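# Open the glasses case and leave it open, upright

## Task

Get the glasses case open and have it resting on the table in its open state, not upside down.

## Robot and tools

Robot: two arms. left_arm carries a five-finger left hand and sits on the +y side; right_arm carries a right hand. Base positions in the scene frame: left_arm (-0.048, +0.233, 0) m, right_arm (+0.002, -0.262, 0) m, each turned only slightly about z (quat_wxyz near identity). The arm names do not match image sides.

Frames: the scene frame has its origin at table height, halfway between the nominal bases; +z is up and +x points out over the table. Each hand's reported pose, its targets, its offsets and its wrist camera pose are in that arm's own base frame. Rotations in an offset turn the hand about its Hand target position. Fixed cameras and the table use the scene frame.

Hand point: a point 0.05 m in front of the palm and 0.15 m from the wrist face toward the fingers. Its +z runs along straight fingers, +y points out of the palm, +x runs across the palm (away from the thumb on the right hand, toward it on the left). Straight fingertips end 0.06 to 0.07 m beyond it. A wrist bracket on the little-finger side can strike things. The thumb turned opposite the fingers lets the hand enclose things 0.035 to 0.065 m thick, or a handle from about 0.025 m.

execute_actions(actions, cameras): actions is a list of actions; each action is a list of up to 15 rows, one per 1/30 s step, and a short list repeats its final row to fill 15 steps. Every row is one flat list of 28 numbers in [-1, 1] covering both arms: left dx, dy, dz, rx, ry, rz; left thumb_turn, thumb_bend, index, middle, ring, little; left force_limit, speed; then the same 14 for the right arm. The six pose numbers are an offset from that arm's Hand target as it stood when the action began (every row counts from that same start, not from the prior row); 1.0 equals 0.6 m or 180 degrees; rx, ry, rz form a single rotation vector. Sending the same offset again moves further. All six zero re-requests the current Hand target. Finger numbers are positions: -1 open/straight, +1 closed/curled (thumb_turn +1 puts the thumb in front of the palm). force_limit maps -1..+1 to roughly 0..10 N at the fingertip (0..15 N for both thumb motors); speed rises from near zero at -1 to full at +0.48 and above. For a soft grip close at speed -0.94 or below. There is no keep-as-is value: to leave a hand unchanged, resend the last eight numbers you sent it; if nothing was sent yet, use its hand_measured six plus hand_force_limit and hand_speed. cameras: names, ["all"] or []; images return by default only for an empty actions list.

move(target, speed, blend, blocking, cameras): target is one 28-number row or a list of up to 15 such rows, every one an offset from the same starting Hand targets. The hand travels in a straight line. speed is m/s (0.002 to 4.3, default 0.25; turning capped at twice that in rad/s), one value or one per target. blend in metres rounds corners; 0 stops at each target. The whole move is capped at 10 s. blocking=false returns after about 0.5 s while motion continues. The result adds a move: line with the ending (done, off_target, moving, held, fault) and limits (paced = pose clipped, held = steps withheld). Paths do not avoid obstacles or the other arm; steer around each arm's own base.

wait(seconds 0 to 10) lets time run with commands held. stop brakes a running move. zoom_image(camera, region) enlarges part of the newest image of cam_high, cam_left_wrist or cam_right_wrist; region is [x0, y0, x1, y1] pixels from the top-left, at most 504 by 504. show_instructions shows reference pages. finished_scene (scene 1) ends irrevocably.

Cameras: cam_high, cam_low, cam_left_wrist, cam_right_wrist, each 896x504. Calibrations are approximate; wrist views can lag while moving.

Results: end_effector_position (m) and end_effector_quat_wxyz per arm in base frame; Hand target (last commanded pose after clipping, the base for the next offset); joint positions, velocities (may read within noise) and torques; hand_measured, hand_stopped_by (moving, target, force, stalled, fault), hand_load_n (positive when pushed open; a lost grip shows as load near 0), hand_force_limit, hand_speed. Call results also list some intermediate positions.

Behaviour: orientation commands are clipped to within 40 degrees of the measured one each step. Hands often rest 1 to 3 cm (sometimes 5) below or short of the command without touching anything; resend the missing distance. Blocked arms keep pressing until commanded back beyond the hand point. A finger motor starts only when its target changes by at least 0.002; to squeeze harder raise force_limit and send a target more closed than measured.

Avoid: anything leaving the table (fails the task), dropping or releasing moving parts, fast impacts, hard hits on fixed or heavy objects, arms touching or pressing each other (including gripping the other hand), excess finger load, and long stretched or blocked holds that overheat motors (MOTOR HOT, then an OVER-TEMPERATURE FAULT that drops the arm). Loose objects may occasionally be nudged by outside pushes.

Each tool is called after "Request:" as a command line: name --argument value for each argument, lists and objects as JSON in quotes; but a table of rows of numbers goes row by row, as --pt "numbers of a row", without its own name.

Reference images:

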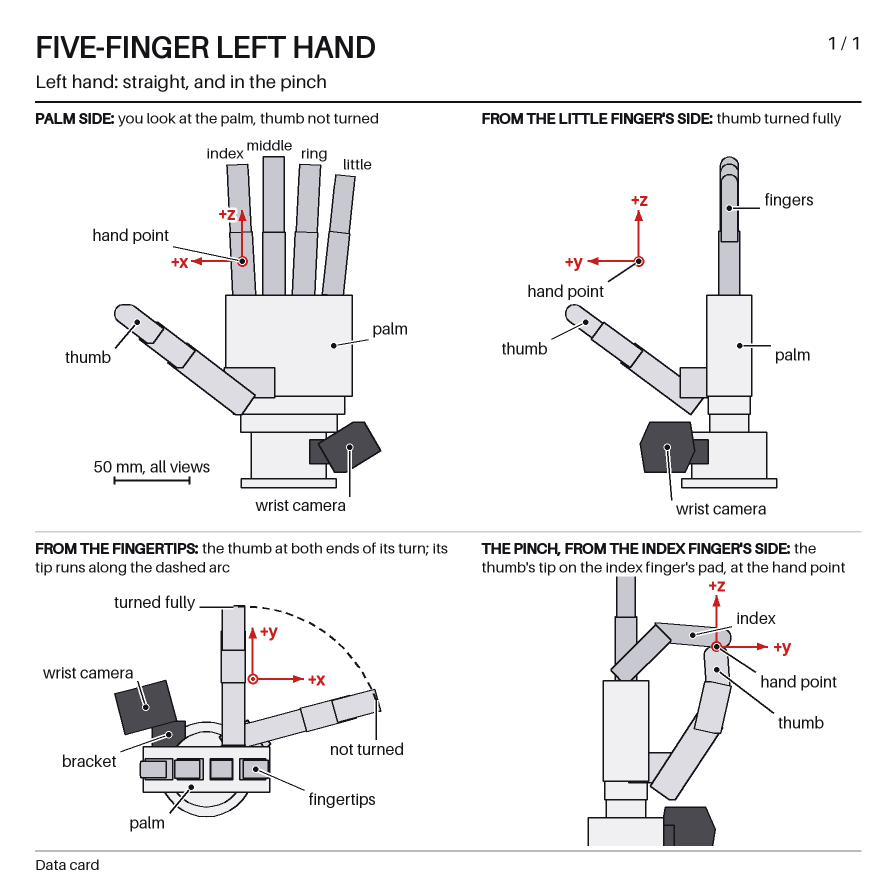

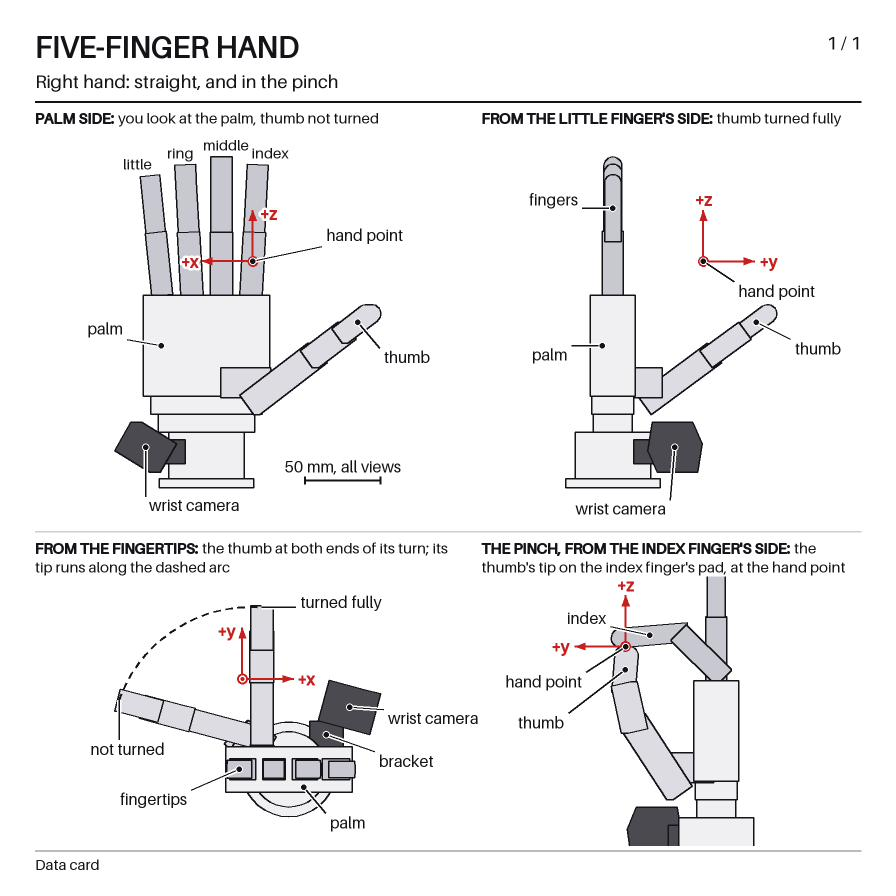

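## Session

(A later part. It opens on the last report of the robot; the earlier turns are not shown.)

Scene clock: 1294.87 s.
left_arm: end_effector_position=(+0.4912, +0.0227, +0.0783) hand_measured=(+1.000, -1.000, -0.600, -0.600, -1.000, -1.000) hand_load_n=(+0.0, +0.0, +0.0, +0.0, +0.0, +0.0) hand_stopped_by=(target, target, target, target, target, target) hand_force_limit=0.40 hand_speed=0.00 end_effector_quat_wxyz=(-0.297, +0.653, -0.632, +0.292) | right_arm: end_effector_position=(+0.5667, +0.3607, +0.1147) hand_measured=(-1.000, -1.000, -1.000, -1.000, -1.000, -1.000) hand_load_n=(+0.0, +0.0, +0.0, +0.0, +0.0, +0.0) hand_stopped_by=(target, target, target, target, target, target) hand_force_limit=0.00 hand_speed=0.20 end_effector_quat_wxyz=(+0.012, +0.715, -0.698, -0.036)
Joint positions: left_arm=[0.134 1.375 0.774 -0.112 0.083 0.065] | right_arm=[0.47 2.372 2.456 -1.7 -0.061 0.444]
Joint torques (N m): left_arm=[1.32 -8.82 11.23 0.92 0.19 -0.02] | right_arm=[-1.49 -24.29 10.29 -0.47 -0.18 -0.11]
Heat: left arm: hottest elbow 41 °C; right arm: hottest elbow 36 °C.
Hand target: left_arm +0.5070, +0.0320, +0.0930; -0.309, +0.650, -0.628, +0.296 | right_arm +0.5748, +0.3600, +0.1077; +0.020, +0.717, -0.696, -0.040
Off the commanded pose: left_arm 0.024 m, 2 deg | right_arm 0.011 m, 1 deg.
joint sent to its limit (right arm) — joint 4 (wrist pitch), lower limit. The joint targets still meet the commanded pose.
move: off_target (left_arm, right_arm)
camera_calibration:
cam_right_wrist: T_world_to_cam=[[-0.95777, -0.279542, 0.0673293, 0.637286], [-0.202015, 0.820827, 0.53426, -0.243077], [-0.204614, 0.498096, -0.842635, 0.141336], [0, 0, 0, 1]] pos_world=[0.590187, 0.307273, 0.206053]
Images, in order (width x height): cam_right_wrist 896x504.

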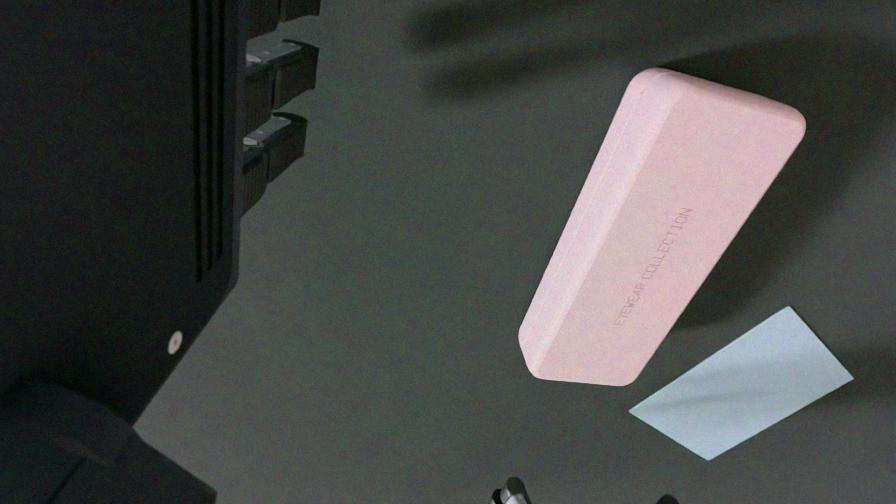

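Request:
move --pt "-0.008 0 0 0 -0.039 0 1 -0.6 -0.8 -0.8 -1 -1 0.4 0.2 0 0 0.13 0 0 0 -1 -1 -1 -1 -1 -1 0.0 0.2" --pt "-0.008 -0.2 0 0 -0.039 0 1 -0.6 -0.8 -0.8 -1 -1 0.4 0.2 -0.191 -0.06 0.05 0 -0.278 0 -1 -1 -1 -1 -1 -1 0.0 0.2" --pt "-0.008 -0.2 -0.118 0 -0.039 0 1 -0.6 -0.8 -0.8 -1 -1 0.4 0.2 -0.191 -0.06 0.05 0 -0.278 0 1 -0.6 -0.8 -0.8 -1 -1 0.0 0.2" --speed '[0.3,0.3,0.1]' --cameras '["cam_left_wrist","cam_right_wrist"]'

Scene clock: 1351.87 s.
left_arm: end_effector_position=(+0.5065, -0.0817, +0.0324) hand_measured=(+1.000, -0.600, -0.800, -0.800, -1.000, -1.000) hand_load_n=(+0.0, +0.0, +0.0, +0.0, -0.5, +0.0) hand_stopped_by=(target, target, target, target, target, target) hand_force_limit=0.40 hand_speed=0.20 end_effector_quat_wxyz=(-0.353, +0.630, -0.604, +0.337) | right_arm: end_effector_position=(+0.4625, +0.3190, +0.1317) hand_measured=(+1.000, -0.600, -0.800, -0.800, -1.000, -1.000) hand_load_n=(+0.0, +0.0, +0.0, +0.0, +0.0, +0.0) hand_stopped_by=(target, target, target, target, target, target) hand_force_limit=0.00 hand_speed=0.20 end_effector_quat_wxyz=(-0.267, +0.665, -0.645, +0.266)
Joint positions: left_arm=[-0.151 1.499 0.644 0.295 -0.166 -0.102] | right_arm=[0.66 1.516 1.138 -0.532 0.432 0.48]
Joint torques (N m): left_arm=[-0.97 -8.35 6.12 2.1 -0.12 -0.15] | right_arm=[-0.26 -16.44 7.35 1.39 0.48 -0.07]
Heat: left arm: hottest elbow 43 °C; right arm: hottest elbow 39 °C.
Hand target: left_arm +0.5023, -0.0880, +0.0222; -0.347, +0.631, -0.608, +0.336 | right_arm +0.4601, +0.3241, +0.1376; -0.276, +0.667, -0.638, +0.267
Off the commanded pose: left_arm 0.013 m, 1 deg | right_arm 0.008 m, 1 deg.
move: off_target (left_arm)
camera_calibration:
cam_left_wrist: T_world_to_cam=[[0.530821, -0.291079, 0.795929, -0.310634], [-0.505151, -0.862767, 0.0213721, 0.191296], [0.68048, -0.413409, -0.605013, -0.24104], [0, 0, 0, 1]] pos_world=[0.425547, -0.025023, 0.097322]
cam_right_wrist: T_world_to_cam=[[-0.693986, -0.279113, -0.663686, 0.4987], [-0.519551, 0.832299, 0.193247, -0.0508853], [0.498447, 0.47893, -0.722618, -0.179853], [0, 0, 0, 1]] pos_world=[0.409301, 0.267683, 0.210849]
Images, in order (width x height): cam_left_wrist 896x504, cam_right_wrist 896x504.

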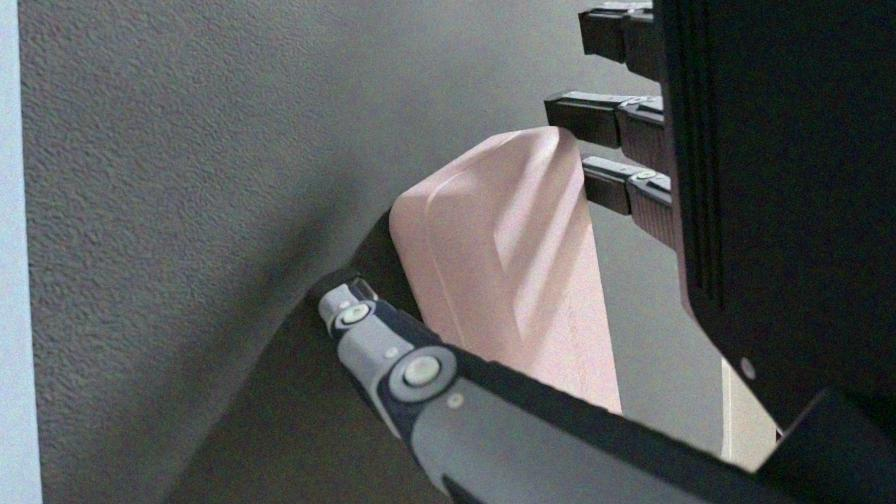

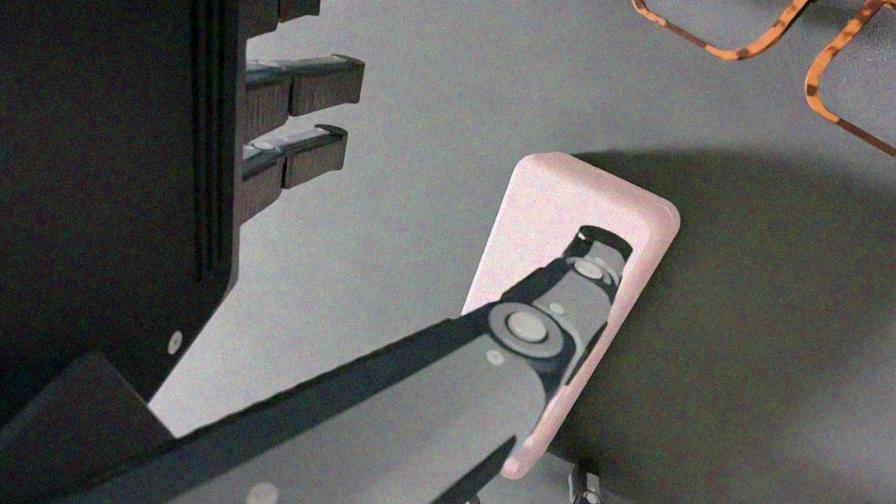

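Request:
move --pt "0.0 -0.028 0 0 0 0 1 -0.6 -0.8 -0.8 -1 -1 0.4 0.2 0 0 0 0 0 0 1 -0.6 -0.8 -0.8 -1 -1 0.0 0.2" --pt "0.022 -0.028 0 0 0 0 1 -0.6 -0.8 -0.8 -1 -1 0.4 0.2 0 0 0 0 0 0 1 -0.6 -0.8 -0.8 -1 -1 0.0 0.2" --speed '[0.1,0.06]' --cameras '["cam_left_wrist"]'

Scene clock: 1357.93 s.
left_arm: end_effector_position=(+0.5051, -0.0948, +0.0310) hand_measured=(+1.000, -0.600, -0.800, -0.800, -1.000, -1.000) hand_load_n=(-2.5, +2.0, +0.0, +0.0, +0.0, +0.0) hand_stopped_by=(target, target, target, target, target, target) hand_force_limit=0.40 hand_speed=0.20 end_effector_quat_wxyz=(-0.355, +0.631, -0.603, +0.335) | right_arm: end_effector_position=(+0.4625, +0.3190, +0.1317) hand_measured=(+1.000, -0.600, -0.800, -0.800, -1.000, -1.000) hand_load_n=(+0.0, +0.0, +0.0, -0.5, +0.0, +0.0) hand_stopped_by=(target, target, target, target, target, target) hand_force_limit=0.00 hand_speed=0.20 end_effector_quat_wxyz=(-0.267, +0.665, -0.645, +0.266)
Joint positions: left_arm=[-0.189 1.504 0.645 0.295 -0.205 -0.122] | right_arm=[0.66 1.516 1.138 -0.532 0.432 0.48]
Joint torques (N m): left_arm=[-0.91 -5.6 9.03 1.58 0.15 -0.15] | right_arm=[-0.15 -16.03 7.28 1.33 0.42 -0.06]
Heat: left arm: hottest elbow 42 °C; right arm: hottest elbow 39 °C.
Hand target: left_arm +0.5155, -0.1048, +0.0221; -0.347, +0.631, -0.608, +0.336 | right_arm +0.4601, +0.3241, +0.1376; -0.276, +0.667, -0.638, +0.267
Off the commanded pose: left_arm 0.017 m, 1 deg | right_arm 0.008 m, 1 deg.
move: off_target (left_arm)
camera_calibration:
cam_left_wrist: T_world_to_cam=[[0.531926, -0.290911, 0.795252, -0.313162], [-0.500602, -0.865485, 0.0182389, 0.176905], [0.682973, -0.407807, -0.606005, -0.247017], [0, 0, 0, 1]] pos_world=[0.423844, -0.0387285, 0.0961232]
Images, in order (width x height): cam_left_wrist 896x504.

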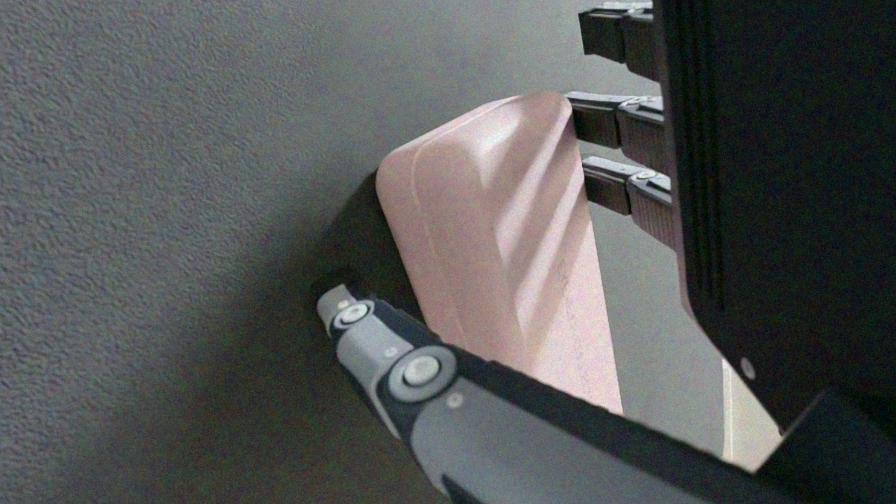

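Request:
move --pt "0.02 0.0 0.014 0 0 0 1 -0.6 -0.8 -0.8 -1 -1 0.4 0.2 0 0 0 0 0 0 1 -0.6 -0.8 -0.8 -1 -1 0.0 0.2" --speed '[0.06]' --cameras '["cam_left_wrist"]'

Scene clock: 1362.50 s.
left_arm: end_effector_position=(+0.5163, -0.0986, +0.0319) hand_measured=(+1.000, -0.600, -0.800, -0.800, -1.000, -1.000) hand_load_n=(-1.0, +1.0, +0.0, +0.0, +0.0, +0.0) hand_stopped_by=(target, target, target, target, target, target) hand_force_limit=0.40 hand_speed=0.20 end_effector_quat_wxyz=(-0.351, +0.631, -0.606, +0.335) | right_arm: end_effector_position=(+0.4625, +0.3190, +0.1317) hand_measured=(+1.000, -0.600, -0.800, -0.800, -1.000, -1.000) hand_load_n=(+0.0, +0.0, +0.0, +0.0, +0.0, +0.0) hand_stopped_by=(target, target, target, target, target, target) hand_force_limit=0.00 hand_speed=0.20 end_effector_quat_wxyz=(-0.267, +0.665, -0.645, +0.266)
Joint positions: left_arm=[-0.189 1.528 0.682 0.276 -0.196 -0.122] | right_arm=[0.66 1.516 1.138 -0.532 0.432 0.48]
Joint torques (N m): left_arm=[-0.38 -8 9.26 0.87 0.02 -0.13] | right_arm=[0.09 -16.21 7.34 1.4 0.46 -0.11]
Heat: left arm: hottest elbow 42 °C; right arm: hottest elbow 38 °C.
Hand target: left_arm +0.5274, -0.1047, +0.0304; -0.347, +0.631, -0.608, +0.335 | right_arm +0.4601, +0.3241, +0.1376; -0.276, +0.667, -0.638, +0.267
Off the commanded pose: left_arm 0.013 m, 1 deg | right_arm 0.008 m, 1 deg.
move: off_target (left_arm)
camera_calibration:
cam_left_wrist: T_world_to_cam=[[0.535357, -0.292125, 0.7925, -0.322655], [-0.50658, -0.861844, 0.0245235, 0.182448], [0.675847, -0.414594, -0.609379, -0.252553], [0, 0, 0, 1]] pos_world=[0.435847, -0.0417208, 0.0973294]
Images, in order (width x height): cam_left_wrist 896x504.

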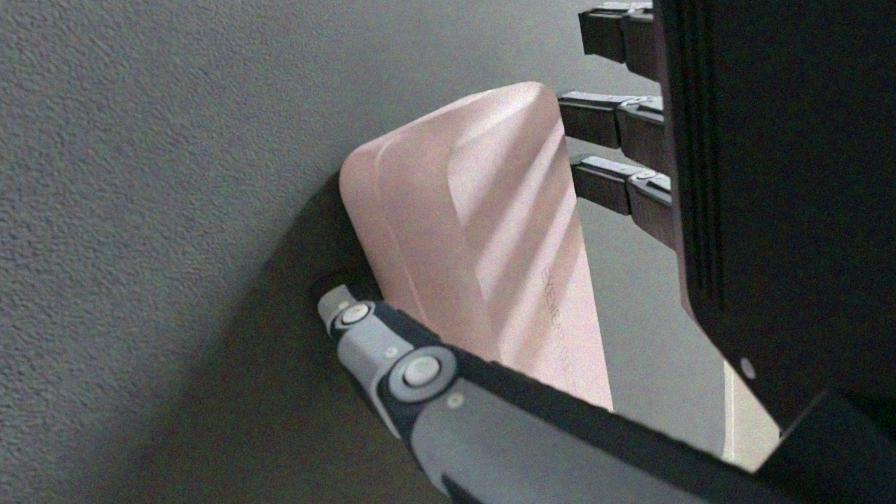

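Request:
move --pt "0.02 0.0 0.0 0 0 0 1 -0.6 -0.6 -0.6 -1 -1 0.4 0.2 0 0 0 0 0 0 1 -0.6 -0.8 -0.8 -1 -1 0.0 0.2" --speed '[0.05]' --cameras '["cam_left_wrist"]'

Scene clock: 1366.47 s.
left_arm: end_effector_position=(+0.5271, -0.1017, +0.0325) hand_measured=(+1.000, -0.600, -0.600, -0.600, -1.000, -1.000) hand_load_n=(-1.0, +1.5, +0.0, +0.0, +0.0, +0.0) hand_stopped_by=(target, target, target, target, target, target) hand_force_limit=0.40 hand_speed=0.20 end_effector_quat_wxyz=(-0.349, +0.630, -0.606, +0.337) | right_arm: end_effector_position=(+0.4625, +0.3190, +0.1317) hand_measured=(+1.000, -0.600, -0.800, -0.800, -1.000, -1.000) hand_load_n=(+0.0, +0.0, +0.0, +0.0, +0.0, +0.0) hand_stopped_by=(target, target, target, target, target, target) hand_force_limit=0.00 hand_speed=0.20 end_effector_quat_wxyz=(-0.267, +0.665, -0.645, +0.266)
Joint positions: left_arm=[-0.189 1.552 0.713 0.269 -0.191 -0.122] | right_arm=[0.66 1.516 1.138 -0.532 0.432 0.48]
Joint torques (N m): left_arm=[0.09 -8.35 9.54 1.03 0.02 -0.1] | right_arm=[0.38 -16.09 7.56 1.68 0.42 -0.09]
Heat: left arm: hottest elbow 41 °C; right arm: hottest elbow 38 °C.
Hand target: left_arm +0.5394, -0.1048, +0.0306; -0.347, +0.631, -0.608, +0.336 | right_arm +0.4601, +0.3241, +0.1376; -0.276, +0.667, -0.638, +0.267
Off the commanded pose: left_arm 0.013 m, 0 deg | right_arm 0.008 m, 1 deg.
move: off_target (left_arm)
camera_calibration:
cam_left_wrist: T_world_to_cam=[[0.53448, -0.292242, 0.793048, -0.329419], [-0.510193, -0.859634, 0.0270689, 0.187286], [0.67382, -0.419076, -0.608557, -0.260201], [0, 0, 0, 1]] pos_world=[0.446949, -0.0443164, 0.0978283]
Images, in order (width x height): cam_left_wrist 896x504.

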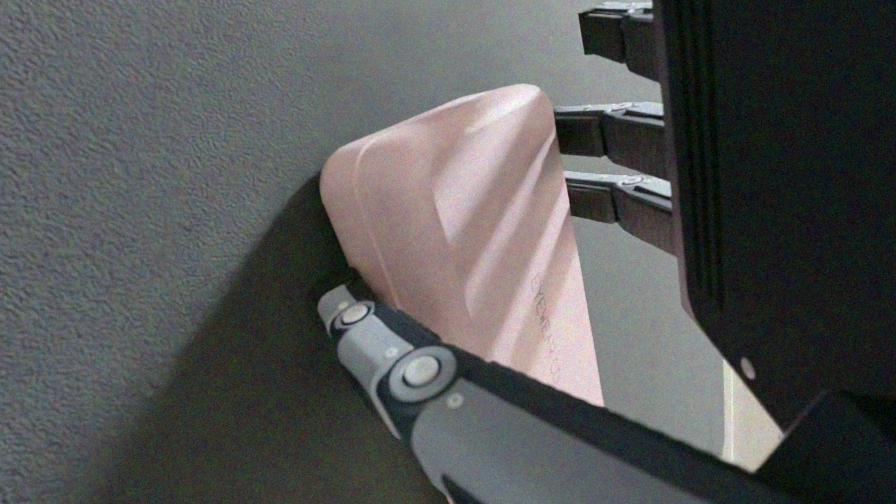

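Request:
move --pt "0.0 0.0 0.0 0 0 0 1 -0.6 0.2 0.2 -1 -1 0.2 -0.85 0 0 0 0 0 0 1 -0.6 -0.8 -0.8 -1 -1 0.0 0.2" --speed '[0.05]' --cameras '["cam_left_wrist"]'

Scene clock: 1373.60 s.
left_arm: end_effector_position=(+0.5288, -0.1020, +0.0332) hand_measured=(+1.000, -0.604, -0.436, -0.480, -1.000, -1.000) hand_load_n=(+0.5, +13.5, +6.0, +3.0, +0.0, +0.0) hand_stopped_by=(target, target, force, force, target, target) hand_force_limit=0.20 hand_speed=-0.85 end_effector_quat_wxyz=(-0.350, +0.630, -0.606, +0.337) | right_arm: end_effector_position=(+0.4625, +0.3190, +0.1317) hand_measured=(+1.000, -0.600, -0.800, -0.800, -1.000, -1.000) hand_load_n=(+0.0, +0.0, +0.0, +0.0, -0.5, +0.0) hand_stopped_by=(target, target, target, target, target, target) hand_force_limit=0.00 hand_speed=0.20 end_effector_quat_wxyz=(-0.267, +0.665, -0.645, +0.266)
Joint positions: left_arm=[-0.189 1.554 0.718 0.269 -0.191 -0.122] | right_arm=[0.66 1.516 1.138 -0.532 0.432 0.48]
Joint torques (N m): left_arm=[0.09 -8.47 9.28 1.03 0.02 -0.1] | right_arm=[0.38 -16.26 7.46 1.18 0.46 -0.1]
Heat: left arm: hottest elbow 41 °C; right arm: hottest elbow 38 °C.
Hand target: left_arm +0.5395, -0.1048, +0.0306; -0.347, +0.631, -0.608, +0.336 | right_arm +0.4601, +0.3241, +0.1376; -0.276, +0.667, -0.638, +0.267
Off the commanded pose: left_arm 0.011 m, 0 deg | right_arm 0.008 m, 1 deg.
move: off_target (left_arm)
camera_calibration:
cam_left_wrist: T_world_to_cam=[[0.53301, -0.29199, 0.79413, -0.330272], [-0.510255, -0.859618, 0.0264075, 0.187922], [0.674937, -0.419284, -0.607174, -0.261688], [0, 0, 0, 1]] pos_world=[0.44855, -0.0446165, 0.098426]
Images, in order (width x height): cam_left_wrist 896x504.

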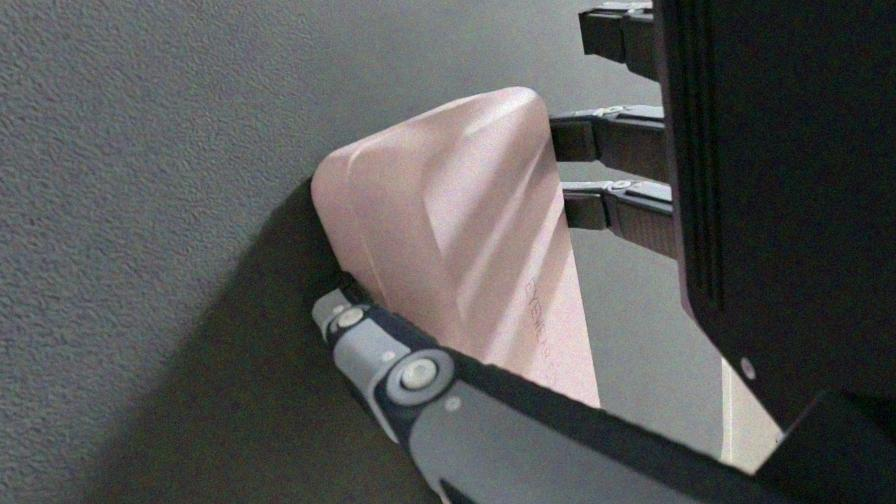

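Request:
zoom_image --camera "cam_left_wrist" --region '[290, 220, 420, 350]'

Scaled by 3.877.

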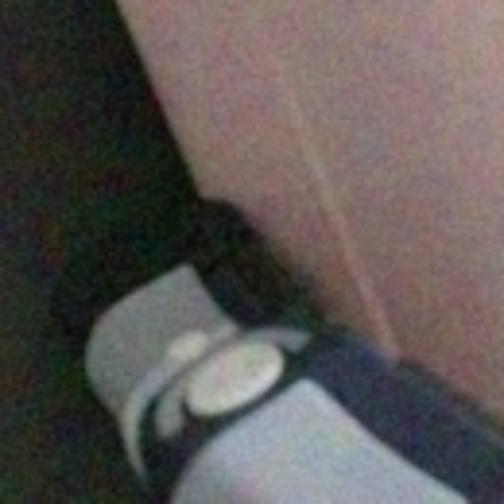

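Request:
move --pt "0.0 0.0 0.0 0 0 0 1 -0.6 0.2 0.2 -1 -1 0.2 -0.85 0.003 0.05 -0.079 0 -0.017 0 1 -0.6 -0.8 -0.8 -1 -1 0.0 0.2" --pt "0.0 0.0 0.0 0 0 0 1 -0.6 0.2 0.2 -1 -1 0.2 -0.85 0.003 0.05 -0.158 0 -0.017 0 1 -0.6 -0.8 -0.8 -1 -1 0.0 0.2" --speed '[0.12,0.08]' --cameras '["cam_right_wrist"]'

Scene clock: 1387.60 s.
left_arm: end_effector_position=(+0.5288, -0.1020, +0.0330) hand_measured=(+1.000, -0.604, -0.436, -0.480, -1.000, -1.000) hand_load_n=(+1.5, +13.0, +7.0, +3.0, +0.0, +0.0) hand_stopped_by=(target, target, force, force, target, target) hand_force_limit=0.20 hand_speed=-0.85 end_effector_quat_wxyz=(-0.349, +0.630, -0.606, +0.337) | right_arm: end_effector_position=(+0.4634, +0.3487, +0.0623) hand_measured=(+1.000, -0.600, -0.800, -0.800, -1.000, -1.000) hand_load_n=(-4.0, +5.0, +0.0, +0.0, +0.0, +0.0) hand_stopped_by=(target, target, target, target, target, target) hand_force_limit=0.00 hand_speed=0.20 end_effector_quat_wxyz=(-0.298, +0.656, -0.631, +0.288)
Joint positions: left_arm=[-0.189 1.555 0.718 0.269 -0.191 -0.122] | right_arm=[0.722 1.626 1.031 -0.249 0.497 0.489]
Joint torques (N m): left_arm=[0.09 -8.47 9.29 1.02 0.03 -0.1] | right_arm=[0.32 -13.04 6.52 2.02 0.39 0.14]
Heat: left arm: hottest elbow 41 °C; right arm: hottest elbow 37 °C.
Hand target: left_arm +0.5395, -0.1048, +0.0305; -0.347, +0.631, -0.608, +0.336 | right_arm +0.4618, +0.3541, +0.0428; -0.293, +0.659, -0.631, +0.285
Off the commanded pose: left_arm 0.011 m, 0 deg | right_arm 0.020 m, 1 deg.
move: off_target (left_arm, right_arm)
camera_calibration:
cam_right_wrist: T_world_to_cam=[[-0.633381, -0.281325, -0.720891, 0.437931], [-0.544819, 0.823678, 0.157246, -0.0447535], [0.549545, 0.492352, -0.674974, -0.275985], [0, 0, 0, 1]] pos_world=[0.404661, 0.295945, 0.136455]
Images, in order (width x height): cam_right_wrist 896x504.

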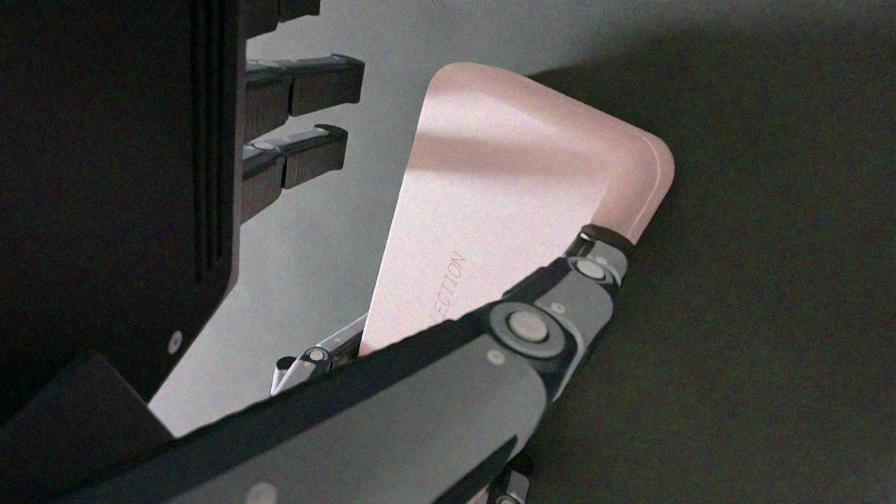

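Request:
move --pt "0.0 0.0 0.0 0 0 0 1 -0.6 0.2 0.2 -1 -1 0.2 -0.85 -0.012 0.0 0.05 0 0 0 1 -0.6 -0.8 -0.8 -1 -1 0.0 0.2" --pt "0.0 0.0 0.0 0 0 0 1 -0.6 0.2 0.2 -1 -1 0.2 -0.85 -0.035 -0.003 0.05 0 0 0 1 -0.6 -0.9 -0.9 -1 -1 0.0 0.2" --pt "0.0 0.0 0.0 0 0 0 1 -0.6 0.2 0.2 -1 -1 0.2 -0.85 -0.035 -0.003 -0.01 0 0 0 1 -0.6 -0.9 -0.9 -1 -1 0.0 0.2" --speed '[0.1,0.1,0.08]' --cameras '["cam_right_wrist"]'

Scene clock: 1400.63 s.
left_arm: end_effector_position=(+0.5288, -0.1020, +0.0330) hand_measured=(+1.000, -0.604, -0.436, -0.480, -1.000, -1.000) hand_load_n=(+1.5, +13.0, +6.5, +3.0, -0.5, +0.0) hand_stopped_by=(target, target, force, force, target, target) hand_force_limit=0.20 hand_speed=-0.85 end_effector_quat_wxyz=(-0.349, +0.630, -0.606, +0.337) | right_arm: end_effector_position=(+0.4450, +0.3457, +0.0484) hand_measured=(+1.000, -0.600, -0.900, -0.900, -1.000, -1.000) hand_load_n=(+0.0, +0.0, +0.0, -0.5, +0.0, +0.0) hand_stopped_by=(target, target, target, target, target, target) hand_force_limit=0.00 hand_speed=0.20 end_effector_quat_wxyz=(-0.296, +0.656, -0.632, +0.288)
Joint positions: left_arm=[-0.189 1.555 0.718 0.269 -0.191 -0.122] | right_arm=[0.743 1.615 0.975 -0.219 0.513 0.513]
Joint torques (N m): left_arm=[0.09 -8.53 9.29 1.03 0.03 -0.1] | right_arm=[-0.03 -13.39 6.52 1.54 0.52 0.1]
Heat: left arm: hottest elbow 41 °C; right arm: hottest elbow 37 °C.
Hand target: left_arm +0.5395, -0.1048, +0.0305; -0.347, +0.631, -0.608, +0.336 | right_arm +0.4409, +0.3522, +0.0368; -0.293, +0.659, -0.631, +0.285
Off the commanded pose: left_arm 0.011 m, 0 deg | right_arm 0.014 m, 1 deg.
move: off_target (left_arm, right_arm)
camera_calibration:
cam_right_wrist: T_world_to_cam=[[-0.637294, -0.279356, -0.718204, 0.416303], [-0.540784, 0.826086, 0.158542, -0.0528289], [0.549008, 0.489431, -0.67753, -0.272345], [0, 0, 0, 1]] pos_world=[0.386258, 0.293232, 0.122844]
Images, in order (width x height): cam_right_wrist 896x504.

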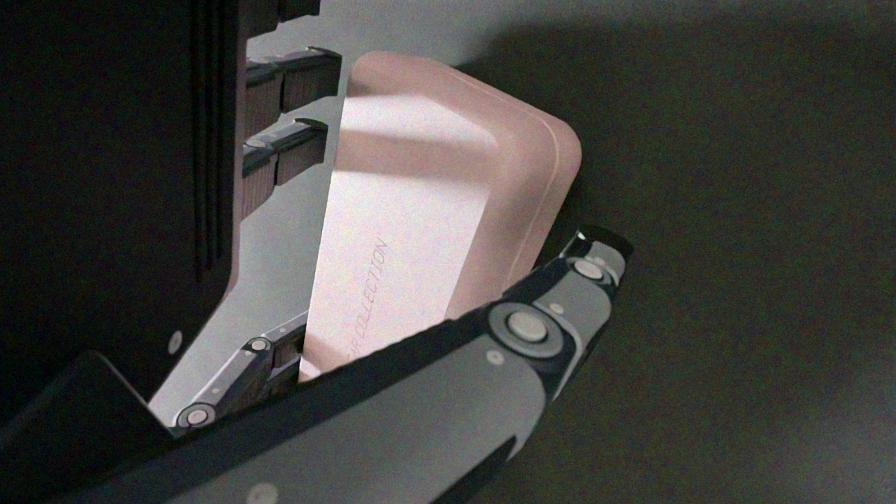

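Request:
move --pt "0.0 0.0 0.0 0 0 0 1 -0.6 0.2 0.2 -1 -1 0.2 -0.85 0.045 0.0 0.0 0 0 0 1 -0.6 -0.8 -0.8 -1 -1 0.0 0.2" --speed '[0.06]' --cameras '["cam_right_wrist"]'

Scene clock: 1405.07 s.
left_arm: end_effector_position=(+0.5288, -0.1020, +0.0330) hand_measured=(+1.000, -0.604, -0.436, -0.480, -1.000, -1.000) hand_load_n=(+1.5, +13.0, +6.5, +3.0, +0.0, +0.0) hand_stopped_by=(target, target, force, force, target, target) hand_force_limit=0.20 hand_speed=-0.85 end_effector_quat_wxyz=(-0.349, +0.630, -0.606, +0.337) | right_arm: end_effector_position=(+0.4501, +0.3482, +0.0367) hand_measured=(+1.000, -0.600, -0.800, -0.800, -1.000, -1.000) hand_load_n=(+0.0, +0.0, +0.0, +0.0, +0.0, +0.0) hand_stopped_by=(target, target, target, target, target, target) hand_force_limit=0.00 hand_speed=0.20 end_effector_quat_wxyz=(-0.290, +0.664, -0.629, +0.282)
Joint positions: left_arm=[-0.189 1.555 0.718 0.269 -0.191 -0.122] | right_arm=[0.735 1.65 0.991 -0.211 0.494 0.498]
Joint torques (N m): left_arm=[0.09 -8.53 9.28 1.03 0.03 -0.1] | right_arm=[-0.85 -12.98 9.43 1.55 0.27 -0.11]
Heat: left arm: hottest elbow 41 °C; right arm: hottest elbow 37 °C.
Hand target: left_arm +0.5395, -0.1048, +0.0305; -0.347, +0.631, -0.608, +0.336 | right_arm +0.4679, +0.3522, +0.0369; -0.293, +0.659, -0.631, +0.285
Off the commanded pose: left_arm 0.011 m, 0 deg | right_arm 0.018 m, 1 deg.
move: off_target (left_arm, right_arm)
camera_calibration:
cam_right_wrist: T_world_to_cam=[[-0.645999, -0.293205, -0.704781, 0.420107], [-0.549087, 0.819873, 0.162205, -0.0445038], [0.530272, 0.491771, -0.690633, -0.276293], [0, 0, 0, 1]] pos_world=[0.393463, 0.295538, 0.112485]
Images, in order (width x height): cam_right_wrist 896x504.

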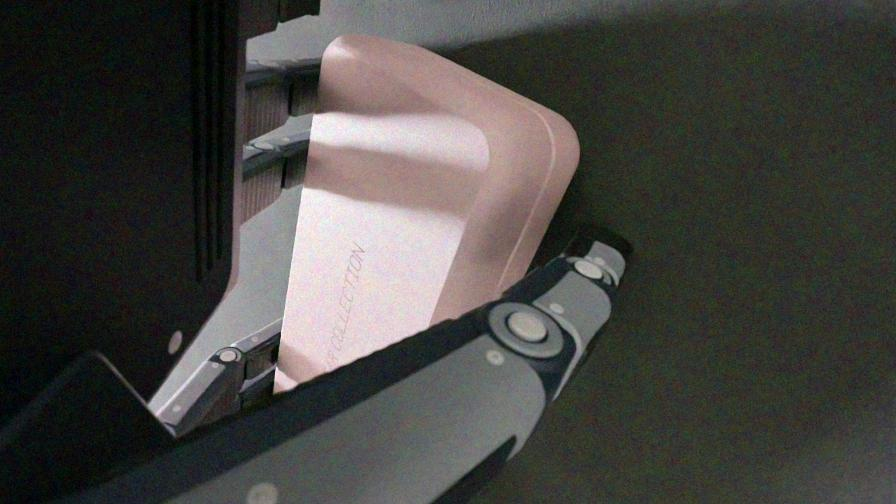

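Request:
move --pt "0.0 0.0 0.0 0 0 0 1 -0.6 0.2 0.2 -1 -1 0.2 -0.85 0.012 0.0 0.025 0 0 0 1 -0.6 -0.8 -0.8 -1 -1 0.0 0.2" --speed '[0.06]' --cameras '[]'

Scene clock: 1408.20 s.
left_arm: end_effector_position=(+0.5288, -0.1020, +0.0330) hand_measured=(+1.000, -0.604, -0.436, -0.480, -1.000, -1.000) hand_load_n=(+1.5, +13.0, +6.5, +3.0, +0.0, +0.0) hand_stopped_by=(target, target, force, force, target, target) hand_force_limit=0.20 hand_speed=-0.85 end_effector_quat_wxyz=(-0.349, +0.630, -0.606, +0.337) | right_arm: end_effector_position=(+0.4596, +0.3498, +0.0463) hand_measured=(+1.000, -0.600, -0.800, -0.800, -1.000, -1.000) hand_load_n=(+0.0, +0.0, +0.0, +0.0, +0.0, +0.0) hand_stopped_by=(target, target, target, target, target, target) hand_force_limit=0.00 hand_speed=0.20 end_effector_quat_wxyz=(-0.292, +0.663, -0.629, +0.282)
Joint positions: left_arm=[-0.189 1.555 0.718 0.269 -0.191 -0.122] | right_arm=[0.724 1.65 1.02 -0.231 0.486 0.489]
Joint torques (N m): left_arm=[0.15 -8.47 9.28 1.03 0.03 -0.11] | right_arm=[-1.44 -15.33 9.73 0.76 0.31 -0.06]
Heat: left arm: hottest elbow 41 °C; right arm: hottest elbow 37 °C.
Hand target: left_arm +0.5395, -0.1048, +0.0305; -0.347, +0.631, -0.608, +0.336 | right_arm +0.4752, +0.3523, +0.0519; -0.293, +0.659, -0.631, +0.285
Off the commanded pose: left_arm 0.011 m, 0 deg | right_arm 0.017 m, 1 deg.
move: off_target (left_arm, right_arm)
No camera images: "cameras" was empty.

Request:
move --pt "0.0 0.0 0.0 0 0 0 1 -0.6 0.2 0.2 -1 -1 0.2 -0.85 0.01 0.0 0.002 0 0 0 1 -0.6 -0.6 -0.6 -1 -1 0.0 0.2" --pt "0.0 0.0 0.0 0 0 0 1 -0.6 0.2 0.2 -1 -1 0.2 -0.85 0.01 0.0 0.002 0 0 0 1 -0.6 0.2 0.2 -1 -1 0.2 -0.85" --speed '[0.06,0.06]' --cameras '["cam_right_wrist"]'

Request:
zoom_image --camera "cam_right_wrist" --region '[480, 100, 700, 320]'

Scene clock: 1415.23 s.
left_arm: end_effector_position=(+0.5301, -0.1022, +0.0334) hand_measured=(+1.000, -0.604, -0.436, -0.480, -1.000, -1.000) hand_load_n=(+1.5, +13.0, +6.5, +2.5, +0.0, +0.0) hand_stopped_by=(target, target, force, force, target, target) hand_force_limit=0.20 hand_speed=-0.85 end_effector_quat_wxyz=(-0.350, +0.630, -0.606, +0.338) | right_arm: end_effector_position=(+0.4630, +0.3495, +0.0481) hand_measured=(+1.000, -0.604, -0.436, -0.408, -1.000, -1.000) hand_load_n=(+0.0, +18.5, +2.5, +8.5, +0.0, +0.0) hand_stopped_by=(target, target, force, force, target, target) hand_force_limit=0.20 hand_speed=-0.85 end_effector_quat_wxyz=(-0.290, +0.665, -0.628, +0.281)
Joint positions: left_arm=[-0.189 1.556 0.721 0.269 -0.192 -0.123] | right_arm=[0.717 1.653 1.032 -0.24 0.478 0.481]
Joint torques (N m): left_arm=[0.09 -8.7 9.1 1.02 0.03 -0.09] | right_arm=[-2.49 -14.04 10.1 1.02 0.43 -0.08]
Heat: left arm: hottest elbow 41 °C; right arm: hottest elbow 37 °C.
Hand target: left_arm +0.5395, -0.1048, +0.0306; -0.347, +0.631, -0.608, +0.336 | right_arm +0.4811, +0.3522, +0.0530; -0.293, +0.659, -0.631, +0.285
Off the commanded pose: left_arm 0.010 m, 1 deg | right_arm 0.019 m, 1 deg.
move: off_target (right_arm); target 2's new numbers were sent with right_arm's hand 0.022 m and 1 deg from that target
camera_calibration:
cam_right_wrist: T_world_to_cam=[[-0.645488, -0.294985, -0.704506, 0.437215], [-0.552503, 0.817209, 0.164043, -0.0379123], [0.527338, 0.49513, -0.690479, -0.275683], [0, 0, 0, 1]] pos_world=[0.406648, 0.296453, 0.123886]
Images, in order (width x height): cam_right_wrist 896x504.

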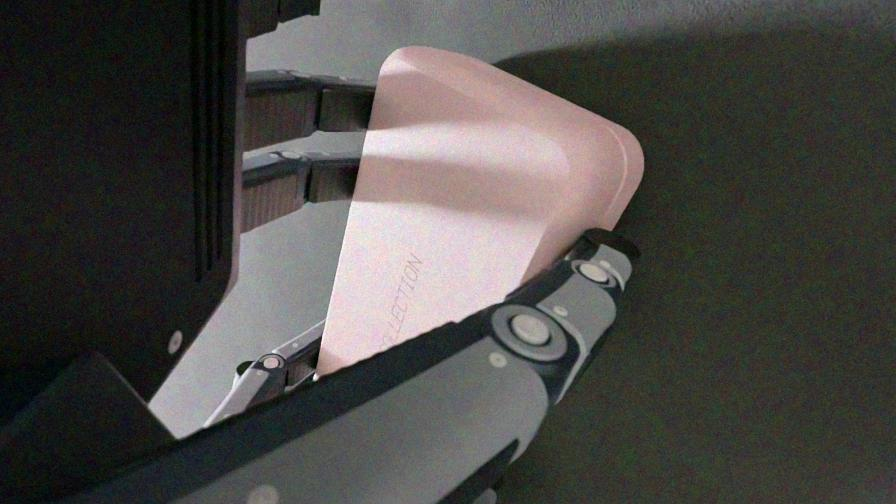

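Scaled by 2.291.

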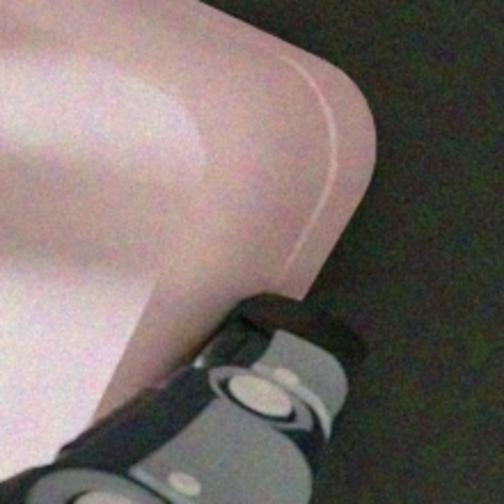

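Request:
move --pt "0.0 0.0 0.0 0 0 0 1 -0.6 0.2 0.2 -1 -1 0.2 -0.85 0.0 0.0 0.016 0 0.044 0 1 -0.6 0.2 0.2 -1 -1 0.2 -0.85" --speed '[0.07]' --cameras '["cam_right_wrist","cam_left_wrist"]'

Request:
zoom_image --camera "cam_right_wrist" --region '[480, 100, 700, 320]'

Scene clock: 1422.30 s.
left_arm: end_effector_position=(+0.5308, -0.1024, +0.0339) hand_measured=(+1.000, -0.604, -0.438, -0.480, -1.000, -1.000) hand_load_n=(+1.0, +20.5, +9.5, +5.5, +0.0, +0.0) hand_stopped_by=(target, target, force, force, target, target) hand_force_limit=0.20 hand_speed=-0.85 end_effector_quat_wxyz=(-0.350, +0.630, -0.605, +0.338) | right_arm: end_effector_position=(+0.4641, +0.3487, +0.0553) hand_measured=(+1.000, -0.604, -0.436, -0.410, -1.000, -1.000) hand_load_n=(+3.0, +23.5, +2.5, +14.5, +0.0, +0.0) hand_stopped_by=(target, target, force, force, target, target) hand_force_limit=0.20 hand_speed=-0.85 end_effector_quat_wxyz=(-0.245, +0.685, -0.643, +0.240)
Joint positions: left_arm=[-0.189 1.557 0.722 0.269 -0.192 -0.123] | right_arm=[0.685 1.678 1.142 -0.442 0.396 0.499]
Joint torques (N m): left_arm=[0.09 -8.7 8.96 1.02 0.03 -0.1] | right_arm=[-1.49 -16.15 10.3 0.47 0.15 0.01]
Heat: left arm: hottest elbow 41 °C; right arm: hottest elbow 38 °C.
Hand target: left_arm +0.5394, -0.1048, +0.0306; -0.347, +0.631, -0.608, +0.336 | right_arm +0.4811, +0.3523, +0.0628; -0.249, +0.677, -0.650, +0.239
Off the commanded pose: left_arm 0.010 m, 1 deg | right_arm 0.019 m, 1 deg.
move: off_target (right_arm)
camera_calibration:
cam_left_wrist: T_world_to_cam=[[0.531711, -0.290619, 0.795502, -0.331179], [-0.509481, -0.860079, 0.0263245, 0.188071], [0.676544, -0.41929, -0.605379, -0.263603], [0, 0, 0, 1]] pos_world=[0.450249, -0.0450178, 0.0989231]
cam_right_wrist: T_world_to_cam=[[-0.731047, -0.306553, -0.609587, 0.481271], [-0.530537, 0.817171, 0.225303, -0.051367], [0.42907, 0.488115, -0.760028, -0.219017], [0, 0, 0, 1]] pos_world=[0.418553, 0.296416, 0.138491]
Images, in order (width x height): cam_left_wrist 896x504, cam_right_wrist 896x504.

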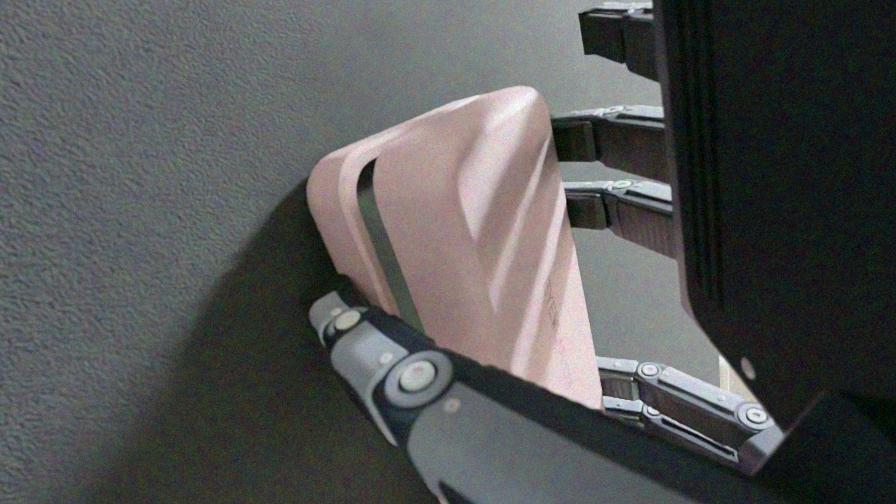

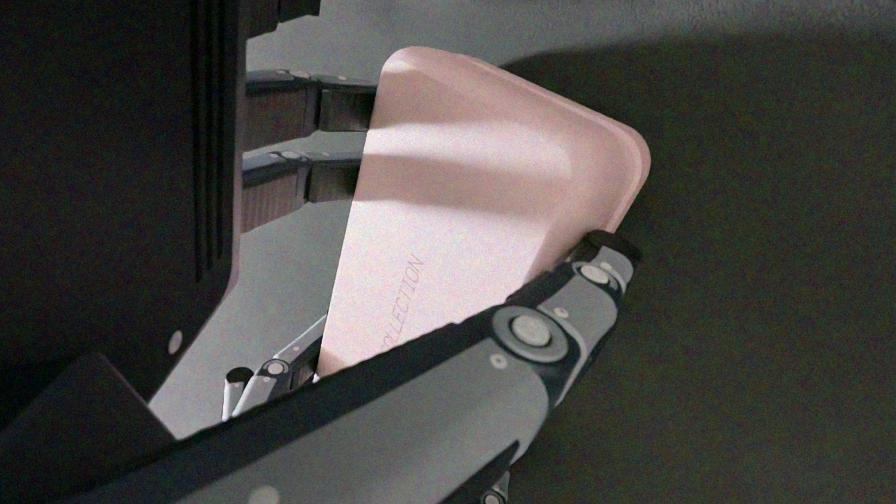

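Scaled by 2.291.

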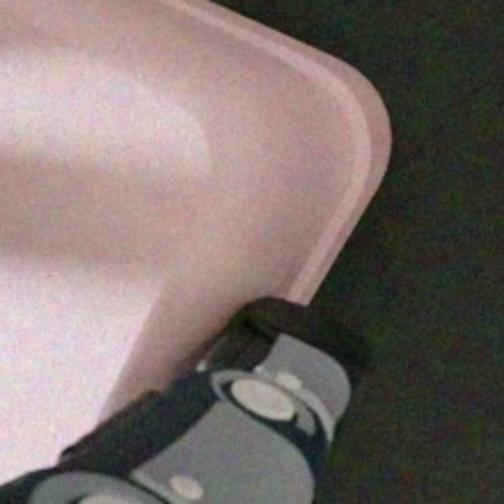

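Request:
move --pt "0.0 0.0 0.0 0 0 0 1 -0.6 -0.47 -0.5 -1 -1 0.2 -0.85 0.0 0.0 0.014 0 0.044 0 1 -0.6 -0.46 -0.45 -1 -1 0.2 -0.85" --speed '[0.07]' --cameras '["cam_right_wrist","cam_left_wrist"]'

Scene clock: 1428.00 s.
left_arm: end_effector_position=(+0.5302, -0.1026, +0.0331) hand_measured=(+1.000, -0.602, -0.470, -0.500, -1.000, -1.000) hand_load_n=(+0.5, +6.5, +0.5, +3.0, +0.0, +0.0) hand_stopped_by=(target, target, target, target, target, target) hand_force_limit=0.20 hand_speed=-0.85 end_effector_quat_wxyz=(-0.349, +0.630, -0.606, +0.338) | right_arm: end_effector_position=(+0.4668, +0.3501, +0.0711) hand_measured=(+1.000, -0.600, -0.460, -0.450, -1.000, -1.000) hand_load_n=(+0.0, +0.0, +0.0, +0.5, +0.0, +0.0) hand_stopped_by=(target, target, target, target, target, target) hand_force_limit=0.20 hand_speed=-0.85 end_effector_quat_wxyz=(-0.205, +0.699, -0.658, +0.193)
Joint positions: left_arm=[-0.189 1.558 0.722 0.266 -0.19 -0.123] | right_arm=[0.652 1.71 1.267 -0.639 0.306 0.514]
Joint torques (N m): left_arm=[0.03 -8.82 8.98 1.11 -0.05 -0.09] | right_arm=[-1.14 -16.03 10.13 0.53 0.18 0.06]
Heat: left arm: hottest elbow 41 °C; right arm: hottest elbow 38 °C.
Hand target: left_arm +0.5394, -0.1048, +0.0306; -0.347, +0.631, -0.608, +0.336 | right_arm +0.4813, +0.3522, +0.0712; -0.204, +0.692, -0.665, +0.192
Off the commanded pose: left_arm 0.010 m, 0 deg | right_arm 0.014 m, 1 deg.
move: off_target (right_arm)
camera_calibration:
cam_left_wrist: T_world_to_cam=[[0.533787, -0.291117, 0.793928, -0.331429], [-0.510795, -0.859235, 0.0283622, 0.188329], [0.673914, -0.420674, -0.60735, -0.262555], [0, 0, 0, 1]] pos_world=[0.45005, -0.045116, 0.0983265]
cam_right_wrist: T_world_to_cam=[[-0.803425, -0.304055, -0.511917, 0.519236], [-0.497432, 0.815276, 0.296456, -0.0744682], [0.327215, 0.492824, -0.80626, -0.159592], [0, 0, 0, 1]] pos_world=[0.432345, 0.297239, 0.15921]
Images, in order (width x height): cam_left_wrist 896x504, cam_right_wrist 896x504.

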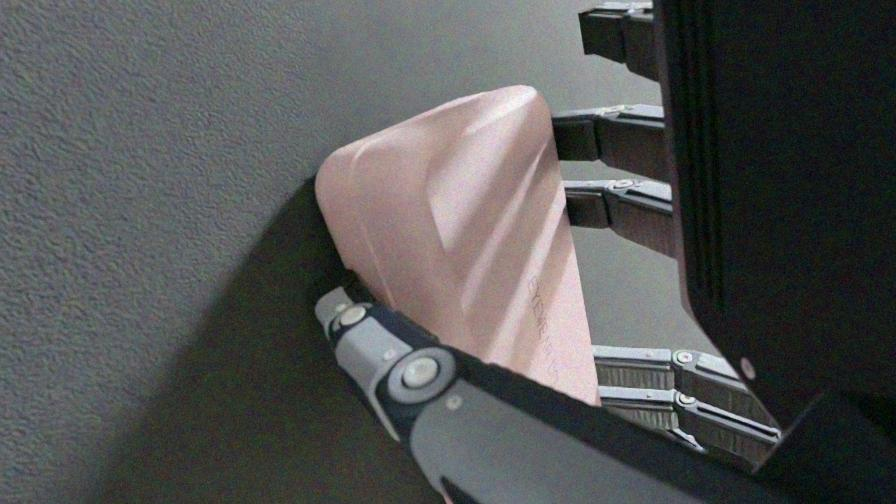

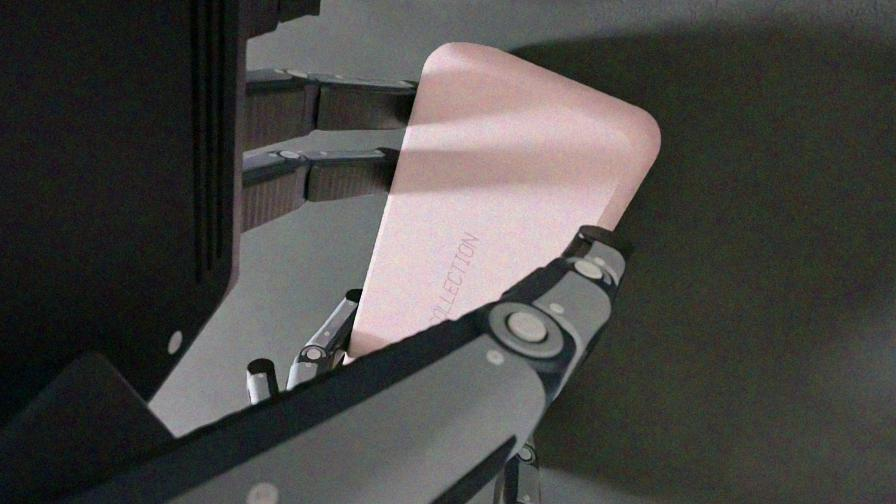

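Request:
move --pt "0.0 0.0 0.0 0 0 0 1 -0.6 0.2 0.2 -1 -1 -0.1 -0.85 -0.05 0.0 0.0 0 0 0 1 -0.6 -0.8 -0.8 -1 -1 0.2 0.2" --pt "0.0 0.0 0.0 0 0 0 1 -0.6 0.2 0.2 -1 -1 -0.1 -0.85 -0.06 0.0 -0.055 0 -0.086 0 1 -0.6 -0.85 -0.85 -1 -1 0.2 0.2" --speed '[0.08,0.1]' --cameras '["cam_right_wrist"]'

Scene clock: 1446.40 s.
left_arm: end_effector_position=(+0.5305, -0.1027, +0.0332) hand_measured=(+1.000, -0.602, -0.446, -0.488, -1.000, -1.000) hand_load_n=(+0.5, +11.0, +6.0, +2.0, +0.0, +0.0) hand_stopped_by=(target, target, force, force, target, target) hand_force_limit=-0.10 hand_speed=-0.85 end_effector_quat_wxyz=(-0.349, +0.630, -0.606, +0.338) | right_arm: end_effector_position=(+0.4494, +0.3451, +0.0363) hand_measured=(+1.000, -0.600, -0.850, -0.850, -1.000, -1.000) hand_load_n=(+0.0, +0.0, +0.0, +0.0, +0.0, +0.0) hand_stopped_by=(target, target, target, target, target, target) hand_force_limit=0.20 hand_speed=0.20 end_effector_quat_wxyz=(-0.285, +0.655, -0.640, +0.284)
Joint positions: left_arm=[-0.189 1.558 0.723 0.266 -0.19 -0.123] | right_arm=[0.735 1.648 0.992 -0.23 0.508 0.527]
Joint torques (N m): left_arm=[0.03 -8.88 8.92 1.11 -0.05 -0.09] | right_arm=[0.91 -16.38 6.48 1.39 0.44 -0.13]
Heat: left arm: hottest elbow 40 °C; right arm: hottest elbow 39 °C.
Hand target: left_arm +0.5395, -0.1048, +0.0306; -0.347, +0.631, -0.608, +0.336 | right_arm +0.4450, +0.3522, +0.0380; -0.291, +0.660, -0.632, +0.283
Off the commanded pose: left_arm 0.010 m, 0 deg | right_arm 0.008 m, 1 deg.
move: done
camera_calibration:
cam_right_wrist: T_world_to_cam=[[-0.657893, -0.273266, -0.701785, 0.416714], [-0.524686, 0.834792, 0.166813, -0.0585014], [0.540261, 0.477962, -0.692583, -0.274227], [0, 0, 0, 1]] pos_world=[0.391612, 0.29378, 0.112278]
Images, in order (width x height): cam_right_wrist 896x504.

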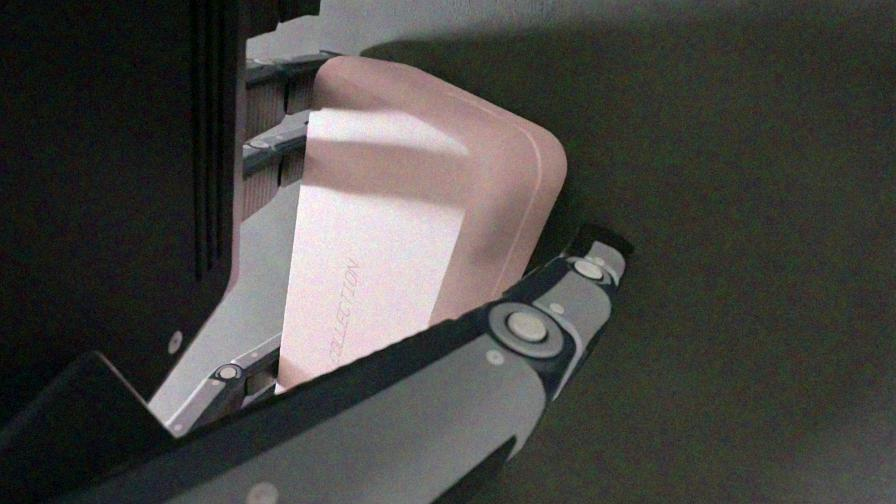

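Request:
move --pt "0.0 0.0 0.0 0 0 0 1 -0.6 0.2 0.2 -1 -1 -0.1 -0.85 0.03 0.0 0.023 0 0 0 1 -0.6 -0.8 -0.8 -1 -1 0.2 0.2" --pt "0.0 0.0 0.0 0 0 0 1 -0.6 0.2 0.2 -1 -1 -0.1 -0.85 0.06 0.0 0.025 0 0 0 1 -0.6 -0.6 -0.6 -1 -1 0.2 0.2" --speed '[0.08,0.06]' --cameras '[]'

Scene clock: 1451.47 s.
left_arm: end_effector_position=(+0.5305, -0.1029, +0.0329) hand_measured=(+1.000, -0.602, -0.446, -0.488, -1.000, -1.000) hand_load_n=(+2.5, +10.5, +7.0, +1.5, -0.5, +0.0) hand_stopped_by=(target, target, force, force, target, target) hand_force_limit=-0.10 hand_speed=-0.85 end_effector_quat_wxyz=(-0.348, +0.631, -0.605, +0.338) | right_arm: end_effector_position=(+0.4629, +0.3510, +0.0514) hand_measured=(+1.000, -0.600, -0.600, -0.600, -1.000, -1.000) hand_load_n=(+0.5, +2.0, +0.0, +0.0, +0.0, +0.0) hand_stopped_by=(target, target, target, target, target, target) hand_force_limit=0.20 hand_speed=0.20 end_effector_quat_wxyz=(-0.292, +0.664, -0.629, +0.278)
Joint positions: left_arm=[-0.189 1.559 0.723 0.266 -0.19 -0.127] | right_arm=[0.717 1.649 1.036 -0.247 0.474 0.485]
Joint torques (N m): left_arm=[0.09 -8.88 8.94 1.11 -0.04 -0.07] | right_arm=[-1.55 -13.63 10.09 0.91 0.45 -0.09]
Heat: left arm: hottest elbow 40 °C; right arm: hottest elbow 38 °C.
Hand target: left_arm +0.5394, -0.1048, +0.0305; -0.347, +0.631, -0.608, +0.336 | right_arm +0.4811, +0.3523, +0.0532; -0.291, +0.660, -0.632, +0.283
Off the commanded pose: left_arm 0.009 m, 0 deg | right_arm 0.018 m, 1 deg.
move: off_target (right_arm); target 2's new numbers were sent with right_arm's hand 0.018 m and 1 deg from that target
No camera images: "cameras" was empty.


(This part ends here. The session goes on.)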